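# Move wooden block from bench onto cart floor

## Task

Pick up the wooden block from the bench and put it down lying flat on the floor of the cart. It must sit at the cart's handle end, next to the profiles. The drop flap must stay open, and anything already finished must still be finished at the end. Finish by releasing the block and moving away, so that both hands are empty and clear of the cart. The robot must not tip over or be left leaning, and at the end it must be in contact with nothing.

## Robot and tools

ROBOT. A Rainbow Robotics RB-Y1 in a physics simulation. It has a two-wheel drive base with two rear casters and cannot move sideways. The base is 0.58 m wide and spans 0.10 m ahead of the drive axle to 0.57 m behind it. Spinning in place sweeps a 0.58 m radius. Above the base is a folding torso with squat, shift, pitch and yaw. There is a pan/tilt head and two 7-joint arms, each ending in a parallel gripper. Each wrist carries a camera whose case juts sideways and can strike things. The cameras are head_camera, left_wrist_camera and right_wrist_camera.

FRAMES. All positions are in metres. The base frame has its origin on the floor midway between the drive wheels, with x forward, y to the left and z up. left_hand and right_hand report the point between each hand's finger pads, in this frame. The fingers point along the hand's -z axis and close along its x axis. Printed hand positions can be off, more at long reach or under load. base_odometry is measured from the base's starting pose and comes from wheel turns only. Its heading is in rad, positive to the left, so slipping distorts it.

move. One action per call. Combine base and/or joints, optionally with min_time_s or contact_limits. Or use target alone or with min_time_s, or contact_limits alone. A call with no action only reports state.
- base: one object {"x_m_s", "turn_rad_s", "for_s"}. These are velocities relative to the robot's current heading, not a place to go. x_m_s is forward speed, 0.005 to 0.4 m/s in either sign, or 0. turn_rad_s is the turn rate, positive to the left, 0.02 to 1.509 rad/s in either sign, or 0. for_s runs 0.1 to 5 s. Omitted values are 0. The base ramps at 0.4 m/s² (turns 0.5 rad/s²), so it coasts up to 1 s after for_s ends (a turn up to 3.1 s). If |x_m_s| + 0.27×|turn_rad_s| exceeds 0.4, both are scaled down.
- joints: an object keyed by joint name, giving absolute targets in rad. Gripper keys take the opening in m, 0 to 0.1.
  - Torso: torso_squat_rad 0 to 1.2, higher lowers the chest. torso_shift_rad -0.3 to 0.6, positive moves the hips forward. torso_pitch_rad -0.2 to 1.4, positive leans forward. torso_yaw_rad -1.5 to 1.5, positive turns left; raise both arms outward at least 0.2 rad first. The combined torso limits are: squat+shift<=1.52; squat-shift+pitch<=1.57; shift+0.5pitch-0.4squat<=0.7; shift+0.3pitch-0.5squat<=0.39.
  - Left arm: left_shoulder_pitch_rad ±2.356, negative swings forward and up. left_shoulder_roll_rad 0 to 3.141, positive moves outward. left_shoulder_yaw_rad ±2.094. left_elbow_rad -2.617 to 0.01, negative bends. left_forearm_roll_rad ±3.141. left_wrist_pitch_rad -1.57 to 1.919. left_hand_roll_rad ±2.705.
  - Right arm: same names with right_. The only difference is right_shoulder_roll_rad, which runs -3.141 to 0, with negative moving outward.
  - Head: head_pan_rad ±0.523 (positive left) and head_tilt_rad -0.35 to 1.57 (positive down).
- target: {"side": "left"|"right", "x", "y", "z", "quat_wxyz": [w,x,y,z]}. This is an absolute pose for one hand in the base frame, in m, each from -3 to 3, with the quaternion in the printed form. It is solved once into joint angles, so the hand travels on an arc. Break long moves into short steps. Status reports reached (within 10 mm and 2°), short (with the error), or refused (with a reason). A target cannot start while an earlier move is still running.
- min_time_s: 0.1 to 8 s, the shortest duration for each arm, head or torso motion.
- contact_limits: {"left_gripper_m", "right_gripper_m"} in mA, 200 to 672.5. This sets grip current and stays in force until changed.
- cameras: a list of names, or "all". [] returns no images.
- blocking: false returns after about 0.5 s while motion continues.

wait: seconds from 0 to 10, plus optional cameras; returns the state. stop: brakes every running motion. zoom_image: camera plus region [x0,y0,x1,y1] in pixels of that camera's latest image, at most 504×504. read_manual: returns licence text only. finished_scene: scene, the number of the current scene; this cannot be undone.

RESULTS. move reads done or the worst status. base_status, joint_status and the hand statuses can read moving, done, off_target, short, refused, not_followed, contact_stop, time_out, limit_stop_at_<name>, torque_fault or limit_stop_at_motor_heat. on_its_own lists things you did not command. lidar_m gives 12 distances in 30° sectors: sector 1 ahead, counter-clockwise, sector 4 left, 7 behind, 10 right, measured at 0.23 m height. wheel_motors_off=1 means the drive is disabled. motor_effort is in % per wheel, with the peak in brackets; if it stays high at rest, the base is pushing on something. Further lines give joint and external torques, wrist force and torque (uncalibrated), and motor temperatures. The pictures line lists the image order. After a refusal or an unrequested stop, the remaining calls in that reply are skipped.

GRASPING. Command an opening at least 0.005 m narrower than the object. off_target or done is normal while holding. Each arm is rated for 3 kg. A load held far in front of the drive wheels, or a sudden stop while driving forward, can tip the robot.

AVOID. Never let the arms collide with or press on each other, including fingers and camera cases; this can end the scene. Keep shoulder rolls about 0.5 rad outward when both arms reach forward. Contact torque at a joint's limit causes a 10 s whole-robot torque fault. The limits are 65.8 N m for shoulders, 33.8 for elbows and 23.5 for wrist joints. Motors reaching 80 °C brake the arm. The base does not stop at obstacles, can slide or tilt, and can lose wheel power. Do not drive under furniture where the upper body may catch. Do not drop, slam or hard-push objects, and never release something still moving. Finish with the grippers open, away from the cart and touching nothing, upright within the torso limits.

Each tool is called after "Request:" by a JSON object that holds its "method" and its "body", one argument or row to a line.

## Session

Request:
{"method": "move", "body": {
  "joints": {"head_tilt_rad":0.8,"head_pan_rad":-0.5}
}}

Request:
{"method": "move", "body": {
  "joints": {"head_tilt_rad":0.8,"head_pan_rad":0},
  "cameras": ["head_camera"]
}}

Request:
{"method": "move", "body": {
  "joints": {"head_tilt_rad":0.6,"head_pan_rad":0.5},
  "cameras": ["head_camera"]
}}

Scene clock: 1.00 s.
Joint torques (N m): left_arm=[-1.56 -0.75 0.68 -0.48 -0.13 -0.55 -0.13] | right_arm=[-3.64 -0.59 -0.77 -1.41 0.03 -0.56 0]
External joint torques (N m): left_arm=[-0.17 -0.9 0.67 0.08 -0.14 -0.13 -0.12] | right_arm=[-0.04 0.53 -0.73 0.22 -0.03 0.03 -0.02]
Motor temperatures (°C): left_arm=[30 28 32 36 34 33 38] | right_arm=[34 30 32 30 35 36 34]
Wrist force (N): left_arm=[-0.1 1.3 -7.8] | right_arm=[-2.6 0.9 -4.7]
Wrist torque (N m): left_arm=[-0.30 0.15 0.11] | right_arm=[-0.08 -0.10 -0.10]
Wrist force, peak (N): left_arm=[0.1 1.6 -7.9] | right_arm=[-2.9 0.8 -5.4]
move: done
base_odometry: x=+0.000 y=+0.000 heading=+0.000
lidar_m: 0.74 1.04 1.57 4.56 1.51 1.06 1.01 1.09 1.44 3.61 1.10 0.79
base_status: not commanded
joint_positions: torso_squat_rad=+0.350 torso_shift_rad=+0.000 torso_pitch_rad=+0.000 torso_yaw_rad=+0.000 left_shoulder_pitch_rad=+0.037 left_shoulder_roll_rad=+0.004 left_shoulder_yaw_rad=-0.043 left_elbow_rad=-0.196 left_forearm_roll_rad=-0.014 left_wrist_pitch_rad=+0.002 left_hand_roll_rad=+0.027 left_gripper_m=+0.099 right_shoulder_pitch_rad=-0.040 right_shoulder_roll_rad=-0.021 right_shoulder_yaw_rad=-0.018 right_elbow_rad=-0.235 right_forearm_roll_rad=+0.049 right_wrist_pitch_rad=-0.014 right_hand_roll_rad=+0.035 right_gripper_m=+0.099 head_pan_rad=-0.500 head_tilt_rad=+0.800
joint_status: all done
wheel_motors_off: 0
motor_effort: left_wheel=+0(1) right_wheel=+0(2)
chest: x=-0.2280 y=+0.0001 z=+1.2475 quat_wxyz=(+1.000, +0.000, +0.000, +0.000) (m; base frame)
left_hand: x=-0.1598 y=+0.2200 z=+0.5653 quat_wxyz=(+0.997, +0.000, -0.079, -0.009) (m; base frame)
right_hand: x=-0.0823 y=-0.2360 z=+0.5770 quat_wxyz=(+0.989, -0.016, -0.142, +0.041) (m; base frame)
pictures: head_camera, left_wrist_camera, right_wrist_camera
camera_calibration:
head_camera: T_world_to_cam=[[-0.483078, -0.875023, -0.0311609, -0.0552376], [-0.581065, 0.347007, -0.736172, 0.997525], [0.654981, -0.337522, -0.676076, 1.05872], [0, 0, 0, 1]] pos_world=[-0.140499, -0.0371409, 1.4484]
left_wrist_camera: T_world_to_cam=[[0.988724, 0.00955725, 0.149443, 0.0708295], [-0.0605519, -0.88722, 0.457355, -0.0439141], [0.13696, -0.461247, -0.876637, 0.69141], [0, 0, 0, 1]] pos_world=[-0.167385, 0.279272, 0.615616]
right_wrist_camera: T_world_to_cam=[[-0.945892, -0.11441, -0.303643, 0.0691098], [-0.245093, 0.865166, 0.437513, -0.0414065], [0.212646, 0.488261, -0.846394, 0.69334], [0, 0, 0, 1]] pos_world=[-0.0922137, -0.2948, 0.62594]

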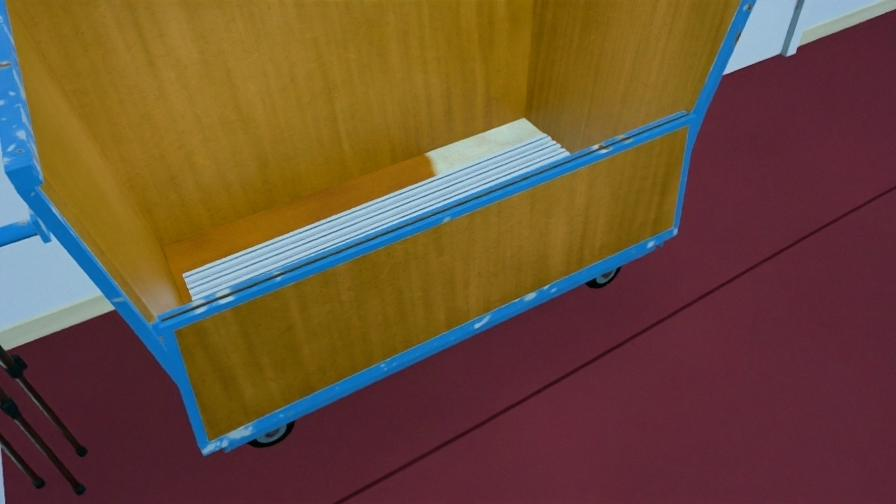

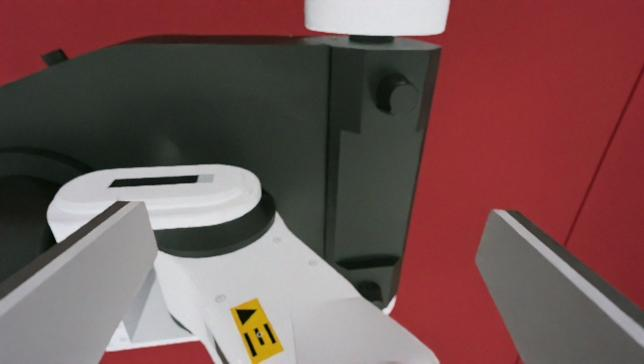

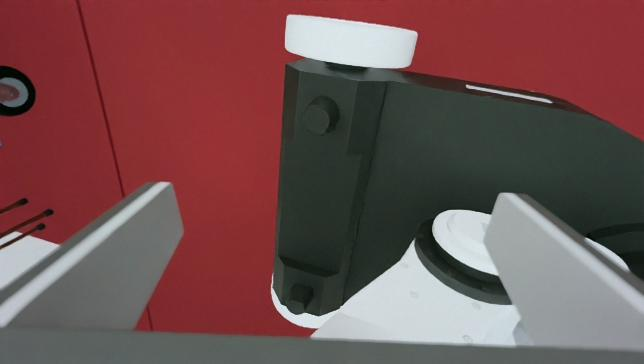

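Scene clock: 2.00 s.
Joint torques (N m): left_arm=[-1.64 -0.97 0.92 -0.58 -0.05 -0.7 -0.06] | right_arm=[-3.38 -0.49 -0.73 -1.49 -0.09 -0.58 -0.03]
External joint torques (N m): left_arm=[-0.26 -1.12 0.91 -0.03 -0.05 -0.28 -0.05] | right_arm=[0.22 0.63 -0.69 0.15 -0.15 0.01 -0.05]
Motor temperatures (°C): left_arm=[30 28 32 36 34 33 38] | right_arm=[34 30 32 30 35 36 34]
Wrist force (N): left_arm=[0.0 1.1 -7.6] | right_arm=[-2.7 1.0 -4.6]
Wrist torque (N m): left_arm=[-0.30 0.17 0.11] | right_arm=[-0.10 -0.12 -0.10]
Wrist force, peak (N): left_arm=[-0.7 1.3 -8.3] | right_arm=[-2.9 1.1 -5.3]
move: done
base_odometry: x=+0.000 y=+0.000 heading=+0.000
lidar_m: 0.73 1.03 1.56 4.57 1.51 1.07 1.02 1.08 1.44 3.62 1.08 0.79
base_status: not commanded
joint_positions: torso_squat_rad=+0.350 torso_shift_rad=+0.000 torso_pitch_rad=+0.000 torso_yaw_rad=+0.000 left_shoulder_pitch_rad=+0.037 left_shoulder_roll_rad=+0.004 left_shoulder_yaw_rad=-0.043 left_elbow_rad=-0.196 left_forearm_roll_rad=-0.014 left_wrist_pitch_rad=+0.002 left_hand_roll_rad=+0.027 left_gripper_m=+0.099 right_shoulder_pitch_rad=-0.040 right_shoulder_roll_rad=-0.021 right_shoulder_yaw_rad=-0.018 right_elbow_rad=-0.235 right_forearm_roll_rad=+0.049 right_wrist_pitch_rad=-0.014 right_hand_roll_rad=+0.035 right_gripper_m=+0.099 head_pan_rad=+0.000 head_tilt_rad=+0.800
joint_status: all done
wheel_motors_off: 0
motor_effort: left_wheel=+0(1) right_wheel=-1(2)
chest: x=-0.2280 y=+0.0001 z=+1.2475 quat_wxyz=(+1.000, +0.000, +0.000, +0.000) (m; base frame)
left_hand: x=-0.1598 y=+0.2200 z=+0.5653 quat_wxyz=(+0.997, +0.000, -0.079, -0.009) (m; base frame)
right_hand: x=-0.0823 y=-0.2360 z=+0.5770 quat_wxyz=(+0.989, -0.016, -0.142, +0.041) (m; base frame)
pictures: head_camera
camera_calibration:
head_camera: T_world_to_cam=[[-0.00443635, -0.999504, -0.0311766, 0.0434261], [-0.676342, 0.0259634, -0.73613, 0.977865], [0.736575, 0.0178203, -0.676122, 1.07557], [0, 0, 0, 1]] pos_world=[-0.130674, -0.00115112, 1.44841]

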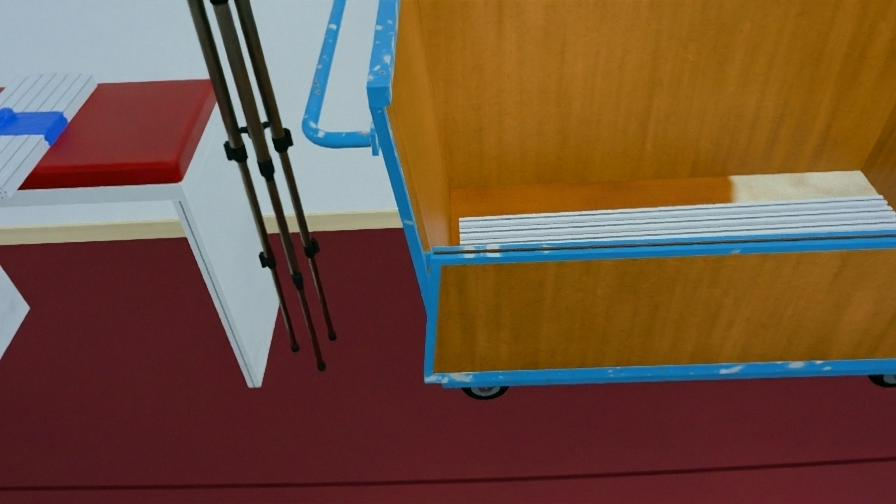

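Scene clock: 3.00 s.
Joint torques (N m): left_arm=[-1.94 -0.63 0.83 -0.39 -0.06 -0.65 -0.02] | right_arm=[-3.51 -0.52 -0.78 -1.54 -0.02 -0.58 0.02]
External joint torques (N m): left_arm=[-0.56 -0.78 0.82 0.16 -0.06 -0.23 -0.02] | right_arm=[0.09 0.6 -0.74 0.09 -0.08 0.02 0]
Motor temperatures (°C): left_arm=[30 28 32 36 34 33 38] | right_arm=[34 30 32 30 35 36 34]
Wrist force (N): left_arm=[-0.6 1.8 -7.9] | right_arm=[-2.8 0.9 -4.8]
Wrist torque (N m): left_arm=[-0.38 0.07 0.06] | right_arm=[-0.08 -0.13 -0.12]
Wrist force, peak (N): left_arm=[0.3 1.8 -8.1] | right_arm=[-2.9 1.1 -5.5]
move: done
base_odometry: x=+0.000 y=+0.000 heading=+0.000
lidar_m: 0.74 1.04 1.57 4.56 1.51 1.09 1.02 1.08 1.43 3.60 1.10 0.78
base_status: not commanded
joint_positions: torso_squat_rad=+0.350 torso_shift_rad=+0.000 torso_pitch_rad=+0.000 torso_yaw_rad=+0.000 left_shoulder_pitch_rad=+0.037 left_shoulder_roll_rad=+0.004 left_shoulder_yaw_rad=-0.043 left_elbow_rad=-0.196 left_forearm_roll_rad=-0.014 left_wrist_pitch_rad=+0.002 left_hand_roll_rad=+0.027 left_gripper_m=+0.099 right_shoulder_pitch_rad=-0.040 right_shoulder_roll_rad=-0.021 right_shoulder_yaw_rad=-0.018 right_elbow_rad=-0.235 right_forearm_roll_rad=+0.049 right_wrist_pitch_rad=-0.014 right_hand_roll_rad=+0.035 right_gripper_m=+0.099 head_pan_rad=+0.500 head_tilt_rad=+0.600
joint_status: all done
wheel_motors_off: 0
motor_effort: left_wheel=+0(1) right_wheel=-1(1)
chest: x=-0.2280 y=+0.0001 z=+1.2475 quat_wxyz=(+1.000, +0.000, +0.000, +0.000) (m; base frame)
left_hand: x=-0.1598 y=+0.2200 z=+0.5653 quat_wxyz=(+0.997, +0.000, -0.079, -0.009) (m; base frame)
right_hand: x=-0.0823 y=-0.2360 z=+0.5770 quat_wxyz=(+0.989, -0.016, -0.142, +0.041) (m; base frame)
pictures: head_camera
camera_calibration:
head_camera: T_world_to_cam=[[0.480736, -0.876301, -0.0314575, 0.143778], [-0.46593, -0.224888, -0.855765, 1.19442], [0.742833, 0.426055, -0.516407, 0.845606], [0, 0, 0, 1]] pos_world=[-0.140746, 0.0343293, 1.46335]

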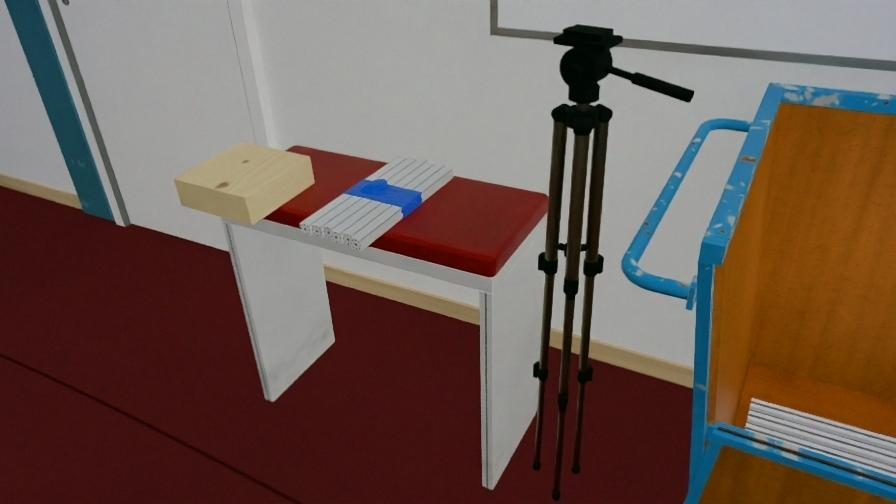

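Request:
{"method": "move", "body": {
  "base": {"x_m_s":0.2,"for_s":1.5},
  "joints": {"torso_squat_rad":0.05,"torso_pitch_rad":0.5,"head_tilt_rad":0.4,"head_pan_rad":-0.2},
  "cameras": ["head_camera"]
}}

Request:
{"method": "move", "body": {
  "joints": {"head_tilt_rad":0.4,"head_pan_rad":0.3},
  "cameras": ["head_camera"]
}}

Scene clock: 16.53 s.
Joint torques (N m): left_arm=[11.1 -0.65 0.72 4.83 -0.08 0.42 0.06] | right_arm=[10.24 -0.49 -0.58 4.11 -0.29 0.39 0.07]
External joint torques (N m): left_arm=[-0.82 -0.95 0.69 0.14 -0.07 -0.14 0.04] | right_arm=[0.45 0.33 -0.33 0.67 -0.24 0.04 0.08]
Motor temperatures (°C): left_arm=[30 28 32 36 34 33 38] | right_arm=[34 30 32 30 35 36 34]
Wrist force (N): left_arm=[3.0 0.8 -7.2] | right_arm=[0.3 0.9 -4.8]
Wrist torque (N m): left_arm=[-0.24 0.30 0.06] | right_arm=[-0.06 0.03 -0.07]
Wrist force, peak (N): left_arm=[0.2 1.5 -8.5] | right_arm=[-2.7 1.4 -5.3]
move: done
base_odometry: x=+0.300 y=+0.000 heading=+0.000
lidar_m: 0.44 0.76 1.40 4.33 1.97 1.38 1.33 1.40 1.85 4.67 0.65 0.47
base_status: done (sent for 1.5 of 1.5 s)
joint_positions: torso_squat_rad=+0.050 torso_shift_rad=+0.000 torso_pitch_rad=+0.500 torso_yaw_rad=+0.000 left_shoulder_pitch_rad=+0.037 left_shoulder_roll_rad=+0.004 left_shoulder_yaw_rad=-0.043 left_elbow_rad=-0.196 left_forearm_roll_rad=-0.014 left_wrist_pitch_rad=+0.002 left_hand_roll_rad=+0.027 left_gripper_m=+0.099 right_shoulder_pitch_rad=-0.040 right_shoulder_roll_rad=-0.021 right_shoulder_yaw_rad=-0.018 right_elbow_rad=-0.235 right_forearm_roll_rad=+0.049 right_wrist_pitch_rad=-0.014 right_hand_roll_rad=+0.035 right_gripper_m=+0.099 head_pan_rad=-0.200 head_tilt_rad=+0.400
joint_status: all done
wheel_motors_off: 0
motor_effort: left_wheel=+0(24) right_wheel=-1(57)
chest: x=-0.0796 y=+0.0001 z=+1.2512 quat_wxyz=(+0.969, +0.000, +0.247, +0.000) (m; base frame)
left_hand: x=-0.3468 y=+0.2200 z=+0.6198 quat_wxyz=(+0.985, -0.003, +0.170, -0.008) (m; base frame)
right_hand: x=-0.2732 y=-0.2360 z=+0.5930 quat_wxyz=(+0.993, -0.006, +0.107, +0.043) (m; base frame)
pictures: head_camera
camera_calibration:
head_camera: T_world_to_cam=[[-0.181968, -0.981173, 0.0647032, -0.0859725], [-0.736021, 0.092277, -0.67064, 1.02756], [0.652044, -0.169658, -0.738955, 0.968526], [0, 0, 0, 1]] pos_world=[0.109137, -0.0148555, 1.41038]

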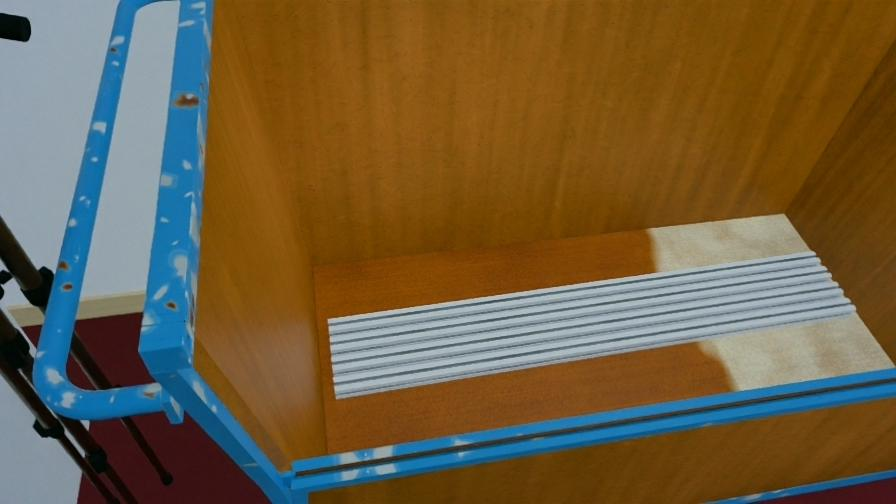

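Scene clock: 17.53 s.
Joint torques (N m): left_arm=[11.28 -0.24 0.64 4.92 -0.14 0.36 -0.03] | right_arm=[10.44 -0.22 -0.86 4.17 -0.26 0.38 0.02]
External joint torques (N m): left_arm=[-0.64 -0.54 0.61 0.23 -0.13 -0.2 -0.05] | right_arm=[0.65 0.59 -0.61 0.73 -0.21 0.02 0.03]
Motor temperatures (°C): left_arm=[30 28 32 36 34 33 38] | right_arm=[34 30 32 30 35 36 34]
Wrist force (N): left_arm=[3.5 1.1 -7.3] | right_arm=[0.4 0.8 -5.1]
Wrist torque (N m): left_arm=[-0.31 0.37 0.06] | right_arm=[-0.04 0.07 -0.05]
Wrist force, peak (N): left_arm=[3.4 1.2 -8.4] | right_arm=[0.7 1.3 -5.5]
move: done
base_odometry: x=+0.300 y=+0.000 heading=+0.000
lidar_m: 0.44 0.75 1.42 4.33 1.97 1.40 1.32 1.40 1.84 4.67 0.65 0.47
base_status: not commanded
joint_positions: torso_squat_rad=+0.050 torso_shift_rad=+0.000 torso_pitch_rad=+0.500 torso_yaw_rad=+0.000 left_shoulder_pitch_rad=+0.037 left_shoulder_roll_rad=+0.004 left_shoulder_yaw_rad=-0.043 left_elbow_rad=-0.196 left_forearm_roll_rad=-0.014 left_wrist_pitch_rad=+0.002 left_hand_roll_rad=+0.027 left_gripper_m=+0.099 right_shoulder_pitch_rad=-0.040 right_shoulder_roll_rad=-0.021 right_shoulder_yaw_rad=-0.018 right_elbow_rad=-0.235 right_forearm_roll_rad=+0.049 right_wrist_pitch_rad=-0.014 right_hand_roll_rad=+0.035 right_gripper_m=+0.099 head_pan_rad=+0.300 head_tilt_rad=+0.400
joint_status: all done
wheel_motors_off: 0
motor_effort: left_wheel=-1(1) right_wheel=+1(3)
chest: x=-0.0796 y=+0.0001 z=+1.2512 quat_wxyz=(+0.969, +0.000, +0.247, +0.000) (m; base frame)
left_hand: x=-0.3468 y=+0.2200 z=+0.6198 quat_wxyz=(+0.985, -0.003, +0.170, -0.008) (m; base frame)
right_hand: x=-0.2732 y=-0.2360 z=+0.5929 quat_wxyz=(+0.993, -0.006, +0.107, +0.043) (m; base frame)
pictures: head_camera
camera_calibration:
head_camera: T_world_to_cam=[[0.251254, -0.952517, -0.171999, 0.233855], [-0.740091, -0.0745324, -0.668364, 1.02451], [0.623808, 0.295224, -0.723676, 0.947765], [0, 0, 0, 1]] pos_world=[0.108253, 0.0193077, 1.41085]

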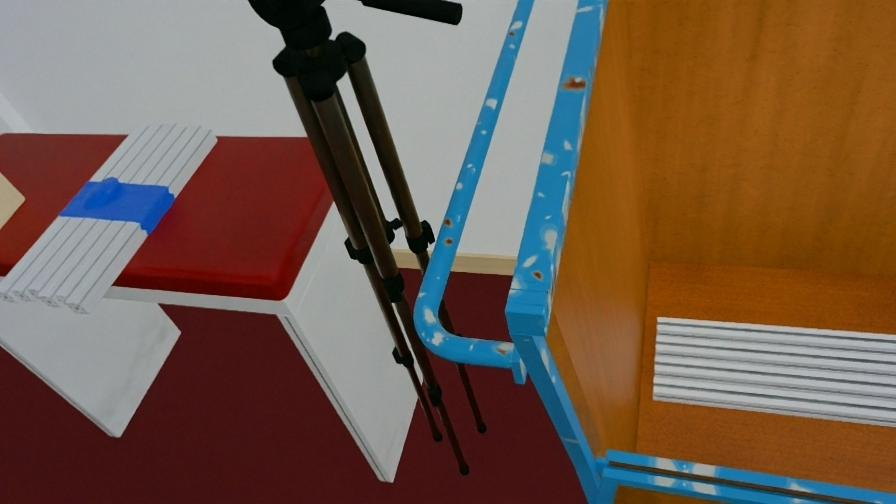

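Request:
{"method": "move", "body": {
  "base": {"x_m_s":-0.2,"for_s":1.5},
  "joints": {"torso_squat_rad":0.3,"torso_pitch_rad":0.1,"head_pan_rad":0,"head_tilt_rad":0.7},
  "cameras": []
}}

Request:
{"method": "move", "body": {
  "base": {"turn_rad_s":0.5236,"for_s":3},
  "cameras": []
}}

Request:
{"method": "move", "body": {
  "base": {"x_m_s":0.35,"for_s":4.2},
  "cameras": []
}}

Request:
{"method": "move", "body": {
  "base": {"turn_rad_s":-0.5236,"for_s":3},
  "cameras": ["head_camera"]
}}

Scene clock: 31.17 s.
Joint torques (N m): left_arm=[0.5 -0.84 0.83 0.52 -0.01 -0.35 -0.1] | right_arm=[-0.53 -0.2 -0.34 -0.23 -0.04 -0.36 -0.08]
External joint torques (N m): left_arm=[-0.86 -1.03 0.81 0 -0.01 -0.12 -0.1] | right_arm=[0.36 0.87 -0.26 0.38 -0.08 0.05 -0.09]
Motor temperatures (°C): left_arm=[31 28 32 36 34 33 37] | right_arm=[34 30 32 30 35 36 34]
Wrist force (N): left_arm=[0.4 0.9 -8.0] | right_arm=[-2.7 0.9 -5.0]
Wrist torque (N m): left_arm=[-0.24 0.16 0.09] | right_arm=[-0.07 -0.14 -0.09]
Wrist force, peak (N): left_arm=[1.7 1.9 -8.4] | right_arm=[-2.5 1.0 -5.5]
move: done
base_odometry: x=+0.000 y=+0.000 heading=+0.001
lidar_m: 0.75 1.01 1.56 4.54 1.51 1.07 1.02 1.08 1.43 3.62 1.09 0.78
base_status: done (sent for 1.5 of 1.5 s)
joint_positions: torso_squat_rad=+0.300 torso_shift_rad=+0.000 torso_pitch_rad=+0.100 torso_yaw_rad=+0.000 left_shoulder_pitch_rad=+0.037 left_shoulder_roll_rad=+0.004 left_shoulder_yaw_rad=-0.043 left_elbow_rad=-0.196 left_forearm_roll_rad=-0.014 left_wrist_pitch_rad=+0.002 left_hand_roll_rad=+0.027 left_gripper_m=+0.099 right_shoulder_pitch_rad=-0.040 right_shoulder_roll_rad=-0.021 right_shoulder_yaw_rad=-0.018 right_elbow_rad=-0.235 right_forearm_roll_rad=+0.049 right_wrist_pitch_rad=-0.014 right_hand_roll_rad=+0.035 right_gripper_m=+0.099 head_pan_rad=+0.000 head_tilt_rad=+0.700
joint_status: all done
wheel_motors_off: 0
motor_effort: left_wheel=+6(34) right_wheel=-23(26)
chest: x=-0.1971 y=+0.0001 z=+1.2571 quat_wxyz=(+0.999, +0.000, +0.050, +0.000) (m; base frame)
left_hand: x=-0.1974 y=+0.2200 z=+0.5715 quat_wxyz=(+1.000, -0.001, -0.029, -0.009) (m; base frame)
right_hand: x=-0.1191 y=-0.2360 z=+0.5755 quat_wxyz=(+0.995, -0.014, -0.093, +0.041) (m; base frame)
pictures: none
No camera images: "cameras" was empty.

Scene clock: 35.57 s.
Joint torques (N m): left_arm=[0.59 -0.33 0.96 0.47 -0.06 -0.54 -0.01] | right_arm=[-0.88 -0.71 -0.8 -0.53 -0.06 -0.49 -0.03]
External joint torques (N m): left_arm=[-0.77 -0.52 0.94 -0.05 -0.06 -0.31 -0.01] | right_arm=[0.01 0.37 -0.72 0.08 -0.1 -0.08 -0.04]
Motor temperatures (°C): left_arm=[31 28 32 36 34 33 37] | right_arm=[34 30 32 30 35 36 34]
Wrist force (N): left_arm=[0.1 1.2 -7.7] | right_arm=[-2.1 1.2 -5.0]
Wrist torque (N m): left_arm=[-0.28 0.15 0.13] | right_arm=[-0.09 -0.09 -0.11]
Wrist force, peak (N): left_arm=[0.1 1.6 -8.2] | right_arm=[-2.9 1.3 -5.1]
move: done
base_odometry: x=+0.000 y=+0.000 heading=+1.572
lidar_m: 4.39 1.51 1.07 1.01 1.06 1.43 3.79 1.10 0.80 0.77 1.04 1.57
base_status: done (sent for 3 of 3 s)
joint_positions: torso_squat_rad=+0.300 torso_shift_rad=+0.000 torso_pitch_rad=+0.100 torso_yaw_rad=+0.000 left_shoulder_pitch_rad=+0.037 left_shoulder_roll_rad=+0.004 left_shoulder_yaw_rad=-0.043 left_elbow_rad=-0.196 left_forearm_roll_rad=-0.014 left_wrist_pitch_rad=+0.002 left_hand_roll_rad=+0.027 left_gripper_m=+0.099 right_shoulder_pitch_rad=-0.040 right_shoulder_roll_rad=-0.021 right_shoulder_yaw_rad=-0.018 right_elbow_rad=-0.235 right_forearm_roll_rad=+0.049 right_wrist_pitch_rad=-0.014 right_hand_roll_rad=+0.035 right_gripper_m=+0.099 head_pan_rad=+0.000 head_tilt_rad=+0.700
joint_status: not commanded
wheel_motors_off: 0
motor_effort: left_wheel=+6(27) right_wheel=+19(47)
chest: x=-0.1971 y=+0.0001 z=+1.2571 quat_wxyz=(+0.999, +0.000, +0.050, +0.000) (m; base frame)
left_hand: x=-0.1974 y=+0.2200 z=+0.5715 quat_wxyz=(+1.000, -0.001, -0.029, -0.009) (m; base frame)
right_hand: x=-0.1191 y=-0.2360 z=+0.5755 quat_wxyz=(+0.995, -0.014, -0.093, +0.041) (m; base frame)
pictures: none
No camera images: "cameras" was empty.

Scene clock: 41.00 s.
Joint torques (N m): left_arm=[1.45 -0.51 0.35 0.64 -0.07 -0.49 0.06] | right_arm=[-0.41 -0.65 -0.83 -0.07 -0.09 -0.32 -0.07]
External joint torques (N m): left_arm=[0.08 -0.7 0.33 0.11 -0.07 -0.26 0.06] | right_arm=[0.47 0.42 -0.74 0.53 -0.13 0.09 -0.08]
Motor temperatures (°C): left_arm=[31 28 32 36 34 33 37] | right_arm=[34 30 32 30 35 36 34]
Wrist force (N): left_arm=[0.3 2.1 -7.6] | right_arm=[-2.4 1.1 -5.1]
Wrist torque (N m): left_arm=[-0.36 0.17 0.09] | right_arm=[-0.10 -0.09 -0.08]
Wrist force, peak (N): left_arm=[0.1 1.5 -8.6] | right_arm=[-2.4 0.9 -5.7]
move: done
base_odometry: x=-0.002 y=+1.470 heading=+1.573
lidar_m: 4.13 1.52 1.11 1.05 1.09 1.47 3.87 1.31 1.28 0.92 1.54 2.06
base_status: done (sent for 4.2 of 4.2 s)
joint_positions: torso_squat_rad=+0.300 torso_shift_rad=+0.000 torso_pitch_rad=+0.100 torso_yaw_rad=+0.000 left_shoulder_pitch_rad=+0.037 left_shoulder_roll_rad=+0.004 left_shoulder_yaw_rad=-0.043 left_elbow_rad=-0.196 left_forearm_roll_rad=-0.014 left_wrist_pitch_rad=+0.002 left_hand_roll_rad=+0.027 left_gripper_m=+0.099 right_shoulder_pitch_rad=-0.040 right_shoulder_roll_rad=-0.021 right_shoulder_yaw_rad=-0.018 right_elbow_rad=-0.235 right_forearm_roll_rad=+0.049 right_wrist_pitch_rad=-0.014 right_hand_roll_rad=+0.035 right_gripper_m=+0.099 head_pan_rad=+0.000 head_tilt_rad=+0.700
joint_status: not commanded
wheel_motors_off: 0
motor_effort: left_wheel=+17(46) right_wheel=-15(50)
chest: x=-0.1971 y=+0.0001 z=+1.2571 quat_wxyz=(+0.999, +0.000, +0.050, +0.000) (m; base frame)
left_hand: x=-0.1973 y=+0.2200 z=+0.5715 quat_wxyz=(+1.000, -0.001, -0.029, -0.009) (m; base frame)
right_hand: x=-0.1190 y=-0.2360 z=+0.5755 quat_wxyz=(+0.995, -0.014, -0.093, +0.041) (m; base frame)
pictures: none
No camera images: "cameras" was empty.

Scene clock: 45.40 s.
Joint torques (N m): left_arm=[0.93 -0.42 0.85 0.62 -0.06 -0.42 0] | right_arm=[-0.15 -0.87 -0.83 -0.26 -0.11 -0.41 -0.09]
External joint torques (N m): left_arm=[-0.44 -0.6 0.83 0.1 -0.06 -0.19 0] | right_arm=[0.74 0.21 -0.75 0.35 -0.15 0.01 -0.1]
Motor temperatures (°C): left_arm=[30 28 32 36 34 33 37] | right_arm=[34 30 32 30 35 36 34]
Wrist force (N): left_arm=[0.5 1.0 -7.4] | right_arm=[-2.1 1.4 -4.9]
Wrist torque (N m): left_arm=[-0.32 0.20 0.07] | right_arm=[-0.13 -0.10 -0.14]
Wrist force, peak (N): left_arm=[0.6 1.6 -8.3] | right_arm=[-1.9 1.1 -5.5]
move: done
base_odometry: x=-0.002 y=+1.470 heading=+0.003
lidar_m: 0.91 1.53 2.05 4.13 1.54 1.11 1.05 1.10 1.47 3.73 1.45 1.27
base_status: done (sent for 3 of 3 s)
joint_positions: torso_squat_rad=+0.300 torso_shift_rad=+0.000 torso_pitch_rad=+0.100 torso_yaw_rad=+0.000 left_shoulder_pitch_rad=+0.037 left_shoulder_roll_rad=+0.004 left_shoulder_yaw_rad=-0.043 left_elbow_rad=-0.196 left_forearm_roll_rad=-0.014 left_wrist_pitch_rad=+0.002 left_hand_roll_rad=+0.027 left_gripper_m=+0.099 right_shoulder_pitch_rad=-0.040 right_shoulder_roll_rad=-0.021 right_shoulder_yaw_rad=-0.018 right_elbow_rad=-0.235 right_forearm_roll_rad=+0.049 right_wrist_pitch_rad=-0.014 right_hand_roll_rad=+0.035 right_gripper_m=+0.099 head_pan_rad=+0.000 head_tilt_rad=+0.700
joint_status: not commanded
wheel_motors_off: 0
motor_effort: left_wheel=+23(45) right_wheel=+3(52)
chest: x=-0.1971 y=+0.0001 z=+1.2571 quat_wxyz=(+0.999, +0.000, +0.050, +0.000) (m; base frame)
left_hand: x=-0.1973 y=+0.2200 z=+0.5715 quat_wxyz=(+1.000, -0.001, -0.029, -0.009) (m; base frame)
right_hand: x=-0.1190 y=-0.2359 z=+0.5755 quat_wxyz=(+0.995, -0.014, -0.093, +0.041) (m; base frame)
pictures: head_camera
camera_calibration:
head_camera: T_world_to_cam=[[-0.00443799, -0.999504, -0.0311733, 0.0437492], [-0.676446, 0.0259595, -0.736035, 1.01686], [0.736479, 0.0178205, -0.676226, 1.04269], [0, 0, 0, 1]] pos_world=[-0.0798736, -0.00125113, 1.45491]

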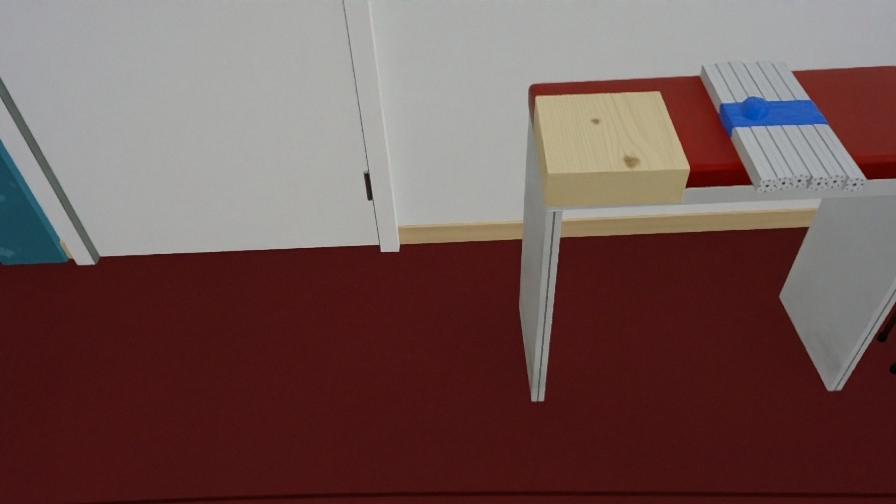

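Request:
{"method": "move", "body": {
  "joints": {"torso_squat_rad":0.9,"torso_pitch_rad":0.4,"head_tilt_rad":0.3,"head_pan_rad":-0.3},
  "cameras": []
}}

Request:
{"method": "move", "body": {
  "target": {"side":"right","x":0.45,"y":-0.27,"z":0.745,"quat_wxyz":[0.7071,0,-0.7071,0]},
  "min_time_s": 3
}}

Scene clock: 52.50 s.
Joint torques (N m): left_arm=[8.35 -0.34 0.86 3.75 -0.04 0.22 0.01] | right_arm=[7.67 -0.41 -0.81 2.94 -0.01 0.19 0.06]
External joint torques (N m): left_arm=[-1.05 -0.62 0.83 0.05 -0.04 -0.15 0] | right_arm=[0.47 0.49 -0.6 0.48 0.02 0.03 0.06]
Motor temperatures (°C): left_arm=[30 28 32 36 34 33 37] | right_arm=[34 30 32 30 35 36 34]
Wrist force (N): left_arm=[2.4 1.3 -7.2] | right_arm=[0.0 0.9 -4.8]
Wrist torque (N m): left_arm=[-0.28 0.29 0.05] | right_arm=[-0.07 0.07 -0.08]
Wrist force, peak (N): left_arm=[2.6 1.6 -8.5] | right_arm=[-2.0 1.4 -5.6]
move: done
base_odometry: x=-0.002 y=+1.470 heading=+0.003
lidar_m: 0.90 1.54 2.06 4.13 1.55 1.10 1.05 1.11 1.46 3.72 1.44 1.28
base_status: not commanded
joint_positions: torso_squat_rad=+0.900 torso_shift_rad=+0.000 torso_pitch_rad=+0.400 torso_yaw_rad=+0.000 left_shoulder_pitch_rad=+0.037 left_shoulder_roll_rad=+0.004 left_shoulder_yaw_rad=-0.043 left_elbow_rad=-0.196 left_forearm_roll_rad=-0.014 left_wrist_pitch_rad=+0.002 left_hand_roll_rad=+0.027 left_gripper_m=+0.099 right_shoulder_pitch_rad=-0.040 right_shoulder_roll_rad=-0.021 right_shoulder_yaw_rad=-0.018 right_elbow_rad=-0.235 right_forearm_roll_rad=+0.049 right_wrist_pitch_rad=-0.014 right_hand_roll_rad=+0.035 right_gripper_m=+0.099 head_pan_rad=-0.300 head_tilt_rad=+0.300
joint_status: all done
wheel_motors_off: 0
motor_effort: left_wheel=+20(23) right_wheel=+2(6)
chest: x=-0.1075 y=+0.0001 z=+1.0006 quat_wxyz=(+0.980, +0.000, +0.199, +0.000) (m; base frame)
left_hand: x=-0.3103 y=+0.2200 z=+0.3457 quat_wxyz=(+0.993, -0.002, +0.120, -0.008) (m; base frame)
right_hand: x=-0.2344 y=-0.2360 z=+0.3264 quat_wxyz=(+0.997, -0.008, +0.057, +0.043) (m; base frame)
pictures: none
No camera images: "cameras" was empty.

Scene clock: 55.83 s.
Joint torques (N m): left_arm=[8.66 -0.77 0.81 3.81 -0.03 0.25 -0.02] | right_arm=[-12.03 -6.36 -3.79 -10.47 -0.11 -2.06 -0.37]
External joint torques (N m): left_arm=[-0.74 -1.05 0.78 0.11 -0.03 -0.12 -0.03] | right_arm=[-0.82 -0.99 -2.02 -0.57 -0.32 -0.15 -0.42]
Motor temperatures (°C): left_arm=[30 28 32 36 34 33 37] | right_arm=[34 30 32 30 35 36 34]
Wrist force (N): left_arm=[2.8 1.6 -8.3] | right_arm=[-7.2 1.1 1.3]
Wrist torque (N m): left_arm=[-0.32 0.28 0.03] | right_arm=[-0.19 -0.40 -0.11]
Wrist force, peak (N): left_arm=[2.9 1.5 -8.4] | right_arm=[-7.6 1.1 1.4]
move: done
base_odometry: x=-0.002 y=+1.470 heading=+0.003
lidar_m: 0.91 1.53 2.05 4.13 1.56 1.10 1.05 1.11 1.47 3.72 1.43 1.29
base_status: not commanded
joint_positions: torso_squat_rad=+0.900 torso_shift_rad=+0.000 torso_pitch_rad=+0.400 torso_yaw_rad=+0.000 left_shoulder_pitch_rad=+0.037 left_shoulder_roll_rad=+0.004 left_shoulder_yaw_rad=-0.043 left_elbow_rad=-0.196 left_forearm_roll_rad=-0.014 left_wrist_pitch_rad=+0.002 left_hand_roll_rad=+0.027 left_gripper_m=+0.099 right_shoulder_pitch_rad=-0.450 right_shoulder_roll_rad=-0.189 right_shoulder_yaw_rad=-0.137 right_elbow_rad=-1.411 right_forearm_roll_rad=-0.054 right_wrist_pitch_rad=-0.110 right_hand_roll_rad=-0.102 right_gripper_m=+0.099 head_pan_rad=-0.300 head_tilt_rad=+0.300
joint_status: all done
wheel_motors_off: 0
motor_effort: left_wheel=+20(21) right_wheel=+2(4)
chest: x=-0.1075 y=+0.0001 z=+1.0006 quat_wxyz=(+0.980, +0.000, +0.199, +0.000) (m; base frame)
left_hand: x=-0.3103 y=+0.2200 z=+0.3457 quat_wxyz=(+0.993, -0.002, +0.120, -0.008) (m; base frame)
right_hand: x=+0.4499 y=-0.2698 z=+0.7448 quat_wxyz=(+0.707, +0.000, -0.707, +0.000) (m; base frame)
right_hand_status: reached (checked arc, planned for 3.0 s): 0 mm and 0.0 deg off.
pictures: head_camera, left_wrist_camera, right_wrist_camera
camera_calibration:
head_camera: T_world_to_cam=[[-0.273827, -0.95813, 0.083701, -0.10186], [-0.582518, 0.0959698, -0.807133, 0.995639], [0.765305, -0.269772, -0.584407, 0.639745], [0, 0, 0, 1]] pos_world=[0.0624847, -0.0205607, 1.18601]
left_wrist_camera: T_world_to_cam=[[0.968852, 0.00943127, -0.247461, 0.38359], [0.122251, -0.887236, 0.444821, 0.108348], [-0.215361, -0.461219, -0.860754, 0.40471], [0, 0, 0, 1]] pos_world=[-0.297729, 0.279173, 0.395083]
right_wrist_camera: T_world_to_cam=[[0.0258295, -0.0288167, -0.999251, 0.723627], [-0.506861, 0.861193, -0.0379371, 0.515687], [0.861641, 0.507461, 0.00763808, -0.184278], [0, 0, 0, 1]] pos_world=[0.401472, -0.329739, 0.744056]

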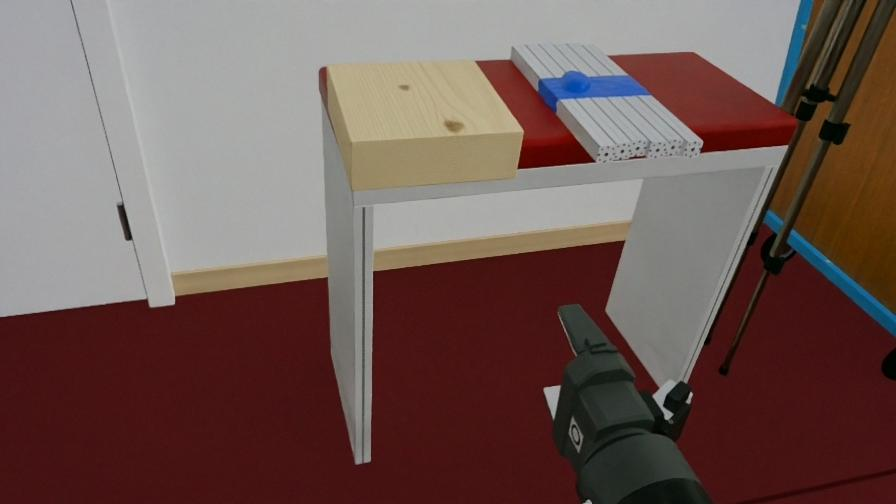

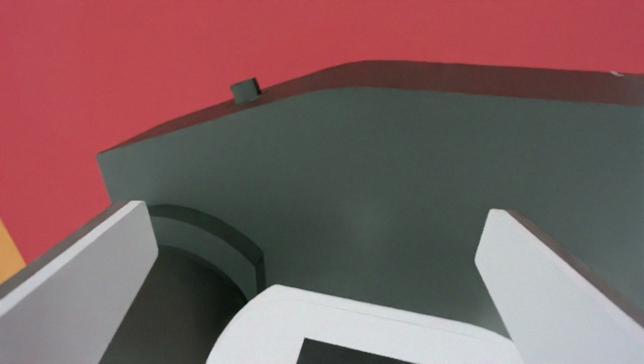

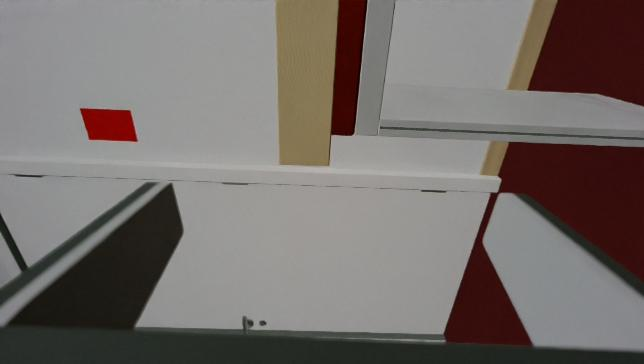

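Request:
{"method": "move", "body": {
  "target": {"side":"right","x":0.45,"y":-0.257,"z":0.757,"quat_wxyz":[0.7071,0,-0.7071,0]},
  "cameras": []
}}

Request:
{"method": "move", "body": {
  "base": {"x_m_s":0.15,"for_s":1.667}
}}

Scene clock: 61.30 s.
Joint torques (N m): left_arm=[8.75 -0.47 0.57 3.81 -0.19 0.25 0.04] | right_arm=[-10.87 -3.85 -2.55 -10.81 0.21 -2.05 0.04]
External joint torques (N m): left_arm=[-0.65 -0.75 0.54 0.11 -0.18 -0.12 0.02] | right_arm=[0.38 0.81 -1.14 -0.77 -0.01 -0.14 -0.01]
Motor temperatures (°C): left_arm=[31 28 32 36 34 33 37] | right_arm=[34 30 32 30 35 36 34]
Wrist force (N): left_arm=[1.9 1.7 -7.1] | right_arm=[-7.4 0.9 1.5]
Wrist torque (N m): left_arm=[-0.34 0.23 0.06] | right_arm=[-0.18 -0.41 -0.12]
Wrist force, peak (N): left_arm=[2.9 1.2 -8.3] | right_arm=[-8.3 1.5 1.4]
move: done
base_odometry: x=-0.002 y=+1.470 heading=+0.003
lidar_m: 0.90 1.54 2.04 4.13 1.54 1.10 1.06 1.10 1.47 3.72 1.43 1.27
base_status: not commanded
joint_positions: torso_squat_rad=+0.900 torso_shift_rad=+0.000 torso_pitch_rad=+0.400 torso_yaw_rad=+0.000 left_shoulder_pitch_rad=+0.037 left_shoulder_roll_rad=+0.004 left_shoulder_yaw_rad=-0.043 left_elbow_rad=-0.196 left_forearm_roll_rad=-0.014 left_wrist_pitch_rad=+0.002 left_hand_roll_rad=+0.027 left_gripper_m=+0.099 right_shoulder_pitch_rad=-0.446 right_shoulder_roll_rad=-0.155 right_shoulder_yaw_rad=-0.141 right_elbow_rad=-1.473 right_forearm_roll_rad=-0.041 right_wrist_pitch_rad=-0.061 right_hand_roll_rad=-0.082 right_gripper_m=+0.099 head_pan_rad=-0.300 head_tilt_rad=+0.300
joint_status: all done
wheel_motors_off: 0
motor_effort: left_wheel=+21(21) right_wheel=+3(5)
chest: x=-0.1075 y=+0.0001 z=+1.0006 quat_wxyz=(+0.980, +0.000, +0.199, +0.000) (m; base frame)
left_hand: x=-0.3103 y=+0.2200 z=+0.3457 quat_wxyz=(+0.993, -0.002, +0.120, -0.008) (m; base frame)
right_hand: x=+0.4501 y=-0.2578 z=+0.7571 quat_wxyz=(+0.706, +0.000, -0.708, +0.000) (m; base frame)
right_hand_status: reached (checked arc, planned for 0.3 s): 1 mm and 0.2 deg off.
pictures: none
No camera images: "cameras" was empty.

Scene clock: 63.70 s.
Joint torques (N m): left_arm=[8.7 -0.54 0.87 3.86 -0.07 0.24 -0.01] | right_arm=[-11.07 -3.58 -2.31 -10.82 0.15 -2.04 0.02]
External joint torques (N m): left_arm=[-0.7 -0.82 0.84 0.16 -0.07 -0.13 -0.02] | right_arm=[0.17 1.09 -0.91 -0.77 -0.08 -0.13 -0.03]
Motor temperatures (°C): left_arm=[31 28 32 36 34 33 37] | right_arm=[34 30 32 30 35 36 34]
Wrist force (N): left_arm=[2.2 1.5 -6.5] | right_arm=[-7.3 1.2 1.2]
Wrist torque (N m): left_arm=[-0.33 0.26 0.07] | right_arm=[-0.22 -0.45 -0.07]
Wrist force, peak (N): left_arm=[2.1 1.5 -8.4] | right_arm=[-8.1 0.8 1.3]
move: done
base_odometry: x=+0.248 y=+1.470 heading=+0.002
lidar_m: 0.66 1.27 1.68 4.14 1.91 1.37 1.29 1.36 1.82 2.12 1.11 1.24
base_status: done (sent for 1.67 of 1.67 s)
joint_positions: torso_squat_rad=+0.900 torso_shift_rad=+0.000 torso_pitch_rad=+0.400 torso_yaw_rad=+0.000 left_shoulder_pitch_rad=+0.037 left_shoulder_roll_rad=+0.004 left_shoulder_yaw_rad=-0.043 left_elbow_rad=-0.196 left_forearm_roll_rad=-0.014 left_wrist_pitch_rad=+0.002 left_hand_roll_rad=+0.027 left_gripper_m=+0.099 right_shoulder_pitch_rad=-0.446 right_shoulder_roll_rad=-0.155 right_shoulder_yaw_rad=-0.141 right_elbow_rad=-1.473 right_forearm_roll_rad=-0.041 right_wrist_pitch_rad=-0.061 right_hand_roll_rad=-0.082 right_gripper_m=+0.099 head_pan_rad=-0.300 head_tilt_rad=+0.300
joint_status: not commanded
wheel_motors_off: 0
motor_effort: left_wheel=-8(49) right_wheel=+6(38)
chest: x=-0.1074 y=+0.0001 z=+1.0006 quat_wxyz=(+0.980, +0.000, +0.199, +0.000) (m; base frame)
left_hand: x=-0.3103 y=+0.2200 z=+0.3457 quat_wxyz=(+0.993, -0.002, +0.120, -0.009) (m; base frame)
right_hand: x=+0.4501 y=-0.2578 z=+0.7570 quat_wxyz=(+0.706, +0.000, -0.708, +0.000) (m; base frame)
pictures: head_camera, left_wrist_camera, right_wrist_camera
camera_calibration:
head_camera: T_world_to_cam=[[-0.273805, -0.958131, 0.0837615, -0.101906], [-0.58264, 0.0959476, -0.807047, 0.995603], [0.76522, -0.269776, -0.584517, 0.639805], [0, 0, 0, 1]] pos_world=[0.0625846, -0.0205607, 1.18601]
left_wrist_camera: T_world_to_cam=[[0.968835, 0.00950517, -0.247526, 0.38359], [0.122355, -0.887214, 0.444837, 0.108367], [-0.21538, -0.461259, -0.860727, 0.404705], [0, 0, 0, 1]] pos_world=[-0.297729, 0.279173, 0.395084]
right_wrist_camera: T_world_to_cam=[[0.0291781, -0.0289501, -0.999155, 0.73451], [-0.507519, 0.860723, -0.03976, 0.507492], [0.861146, 0.508251, 0.0104215, -0.192248], [0, 0, 0, 1]] pos_world=[0.401684, -0.317836, 0.75607]

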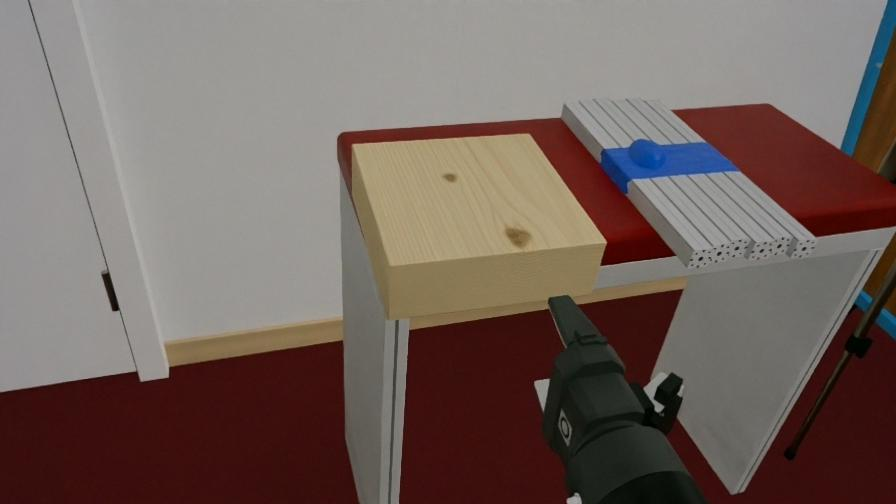

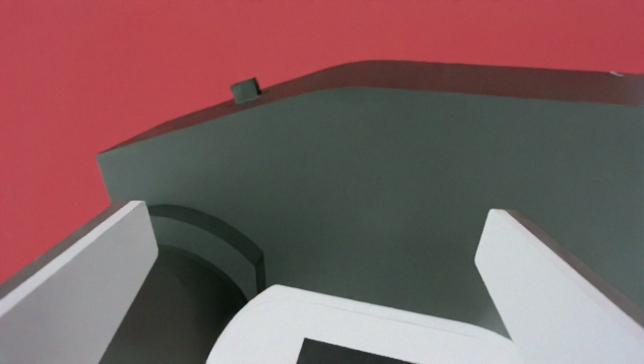

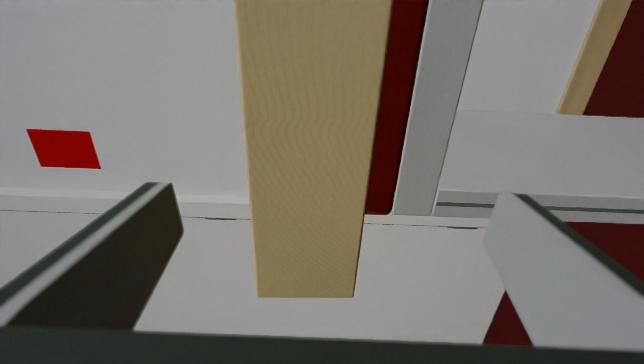

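Request:
{"method": "move", "body": {
  "target": {"side":"right","x":0.45,"y":-0.252,"z":0.769,"quat_wxyz":[0.7071,0,-0.7071,0]},
  "cameras": []
}}

Request:
{"method": "move", "body": {
  "base": {"x_m_s":0.1,"for_s":0.6}
}}

Scene clock: 68.30 s.
Joint torques (N m): left_arm=[8.75 -0.65 0.57 4.02 -0.11 0.22 0.06] | right_arm=[-11.18 -3.01 -2.33 -10.94 0.32 -2 0.1]
External joint torques (N m): left_arm=[-0.66 -0.93 0.54 0.32 -0.11 -0.15 0.05] | right_arm=[0.04 1.3 -1.09 -0.79 0.09 -0.09 0.05]
Motor temperatures (°C): left_arm=[31 28 32 36 34 33 37] | right_arm=[34 30 32 30 35 36 34]
Wrist force (N): left_arm=[1.9 1.7 -7.3] | right_arm=[-7.4 0.7 1.0]
Wrist torque (N m): left_arm=[-0.35 0.24 0.10] | right_arm=[-0.16 -0.43 -0.12]
Wrist force, peak (N): left_arm=[2.8 1.8 -8.4] | right_arm=[-8.2 0.6 1.1]
move: done
base_odometry: x=+0.248 y=+1.470 heading=+0.002
lidar_m: 0.66 1.28 1.67 4.14 1.92 1.38 1.30 1.35 1.82 2.12 1.11 1.24
base_status: not commanded
joint_positions: torso_squat_rad=+0.900 torso_shift_rad=+0.000 torso_pitch_rad=+0.400 torso_yaw_rad=+0.000 left_shoulder_pitch_rad=+0.037 left_shoulder_roll_rad=+0.004 left_shoulder_yaw_rad=-0.043 left_elbow_rad=-0.196 left_forearm_roll_rad=-0.014 left_wrist_pitch_rad=+0.002 left_hand_roll_rad=+0.027 left_gripper_m=+0.099 right_shoulder_pitch_rad=-0.440 right_shoulder_roll_rad=-0.139 right_shoulder_yaw_rad=-0.143 right_elbow_rad=-1.531 right_forearm_roll_rad=-0.034 right_wrist_pitch_rad=-0.010 right_hand_roll_rad=-0.073 right_gripper_m=+0.099 head_pan_rad=-0.300 head_tilt_rad=+0.300
joint_status: all done
wheel_motors_off: 0
motor_effort: left_wheel=-8(8) right_wheel=+9(13)
chest: x=-0.1075 y=+0.0001 z=+1.0006 quat_wxyz=(+0.980, +0.000, +0.199, +0.000) (m; base frame)
left_hand: x=-0.3103 y=+0.2200 z=+0.3457 quat_wxyz=(+0.993, -0.002, +0.120, -0.009) (m; base frame)
right_hand: x=+0.4500 y=-0.2524 z=+0.7691 quat_wxyz=(+0.706, +0.000, -0.708, +0.000) (m; base frame)
right_hand_status: reached (checked arc, planned for 0.3 s): 0 mm and 0.2 deg off.
pictures: none
No camera images: "cameras" was empty.

Scene clock: 69.63 s.
Joint torques (N m): left_arm=[9.32 -0.25 0.6 3.57 -0.07 0.11 0.03] | right_arm=[-11.28 -2.66 -2.33 -10.96 0.31 -2.03 0.14]
External joint torques (N m): left_arm=[-0.08 -0.53 0.56 -0.13 -0.07 -0.26 0.02] | right_arm=[-0.06 1.66 -1.09 -0.81 0.08 -0.12 0.09]
Motor temperatures (°C): left_arm=[31 28 32 36 34 32 37] | right_arm=[34 30 32 30 35 36 34]
Wrist force (N): left_arm=[2.4 1.2 -7.8] | right_arm=[-7.6 1.1 1.1]
Wrist torque (N m): left_arm=[-0.27 0.22 0.04] | right_arm=[-0.18 -0.46 -0.12]
Wrist force, peak (N): left_arm=[2.4 1.5 -8.3] | right_arm=[-7.9 0.8 0.6]
move: done
base_odometry: x=+0.308 y=+1.470 heading=+0.001
lidar_m: 0.59 1.22 1.62 4.15 2.00 1.42 1.36 1.42 1.89 1.83 1.08 0.62
base_status: done (sent for 0.6 of 0.6 s)
joint_positions: torso_squat_rad=+0.900 torso_shift_rad=+0.000 torso_pitch_rad=+0.400 torso_yaw_rad=+0.000 left_shoulder_pitch_rad=+0.037 left_shoulder_roll_rad=+0.004 left_shoulder_yaw_rad=-0.043 left_elbow_rad=-0.196 left_forearm_roll_rad=-0.014 left_wrist_pitch_rad=+0.002 left_hand_roll_rad=+0.027 left_gripper_m=+0.099 right_shoulder_pitch_rad=-0.440 right_shoulder_roll_rad=-0.139 right_shoulder_yaw_rad=-0.143 right_elbow_rad=-1.531 right_forearm_roll_rad=-0.034 right_wrist_pitch_rad=-0.010 right_hand_roll_rad=-0.073 right_gripper_m=+0.099 head_pan_rad=-0.300 head_tilt_rad=+0.300
joint_status: not commanded
wheel_motors_off: 0
motor_effort: left_wheel=-8(24) right_wheel=+8(33)
chest: x=-0.1075 y=+0.0001 z=+1.0006 quat_wxyz=(+0.980, +0.000, +0.199, +0.000) (m; base frame)
left_hand: x=-0.3103 y=+0.2200 z=+0.3457 quat_wxyz=(+0.993, -0.002, +0.120, -0.009) (m; base frame)
right_hand: x=+0.4500 y=-0.2524 z=+0.7690 quat_wxyz=(+0.706, +0.000, -0.708, +0.000) (m; base frame)
pictures: head_camera, left_wrist_camera, right_wrist_camera
camera_calibration:
head_camera: T_world_to_cam=[[-0.273786, -0.958138, 0.0837451, -0.101915], [-0.582595, 0.0959329, -0.807081, 0.995583], [0.765261, -0.269757, -0.584471, 0.639825], [0, 0, 0, 1]] pos_world=[0.0624847, -0.0205608, 1.18601]
left_wrist_camera: T_world_to_cam=[[0.968835, 0.00950517, -0.247526, 0.38359], [0.122355, -0.887214, 0.444837, 0.108367], [-0.21538, -0.461259, -0.860727, 0.404705], [0, 0, 0, 1]] pos_world=[-0.297729, 0.279173, 0.395084]
right_wrist_camera: T_world_to_cam=[[0.0290428, -0.02915, -0.999153, 0.746649], [-0.507138, 0.860942, -0.039859, 0.503264], [0.861375, 0.507866, 0.0102211, -0.195087], [0, 0, 0, 1]] pos_world=[0.401583, -0.312438, 0.76807]

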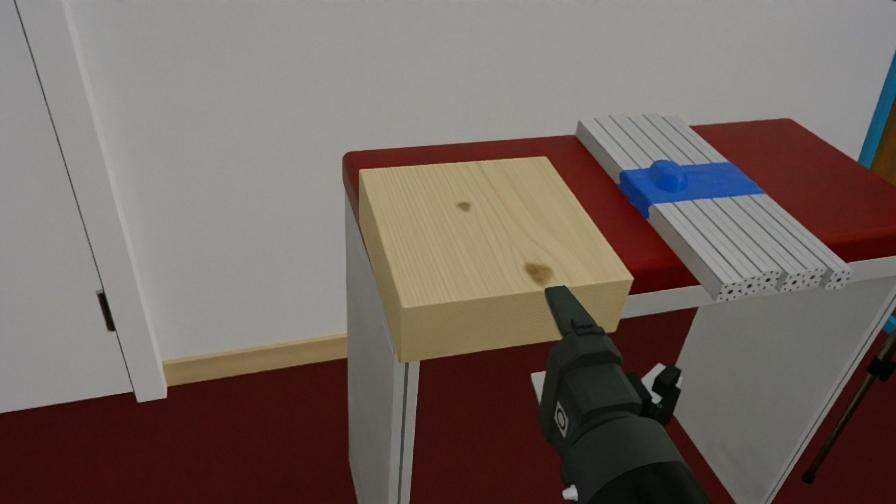

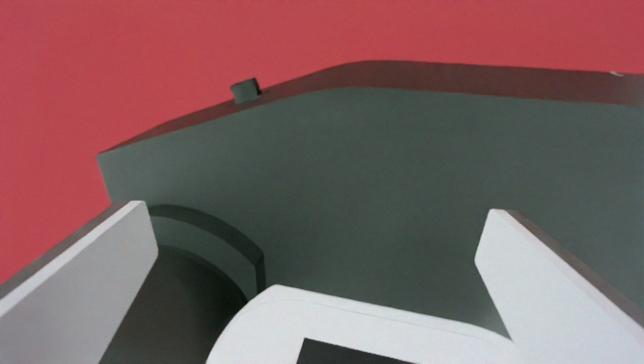

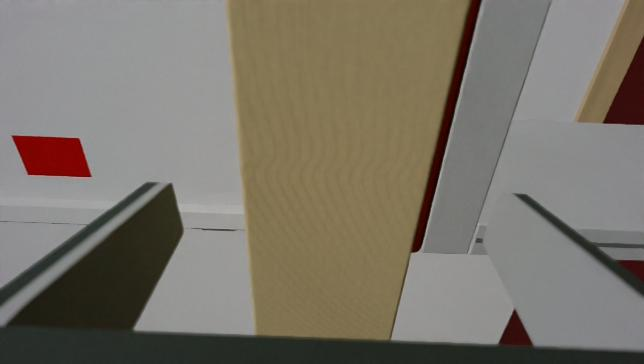

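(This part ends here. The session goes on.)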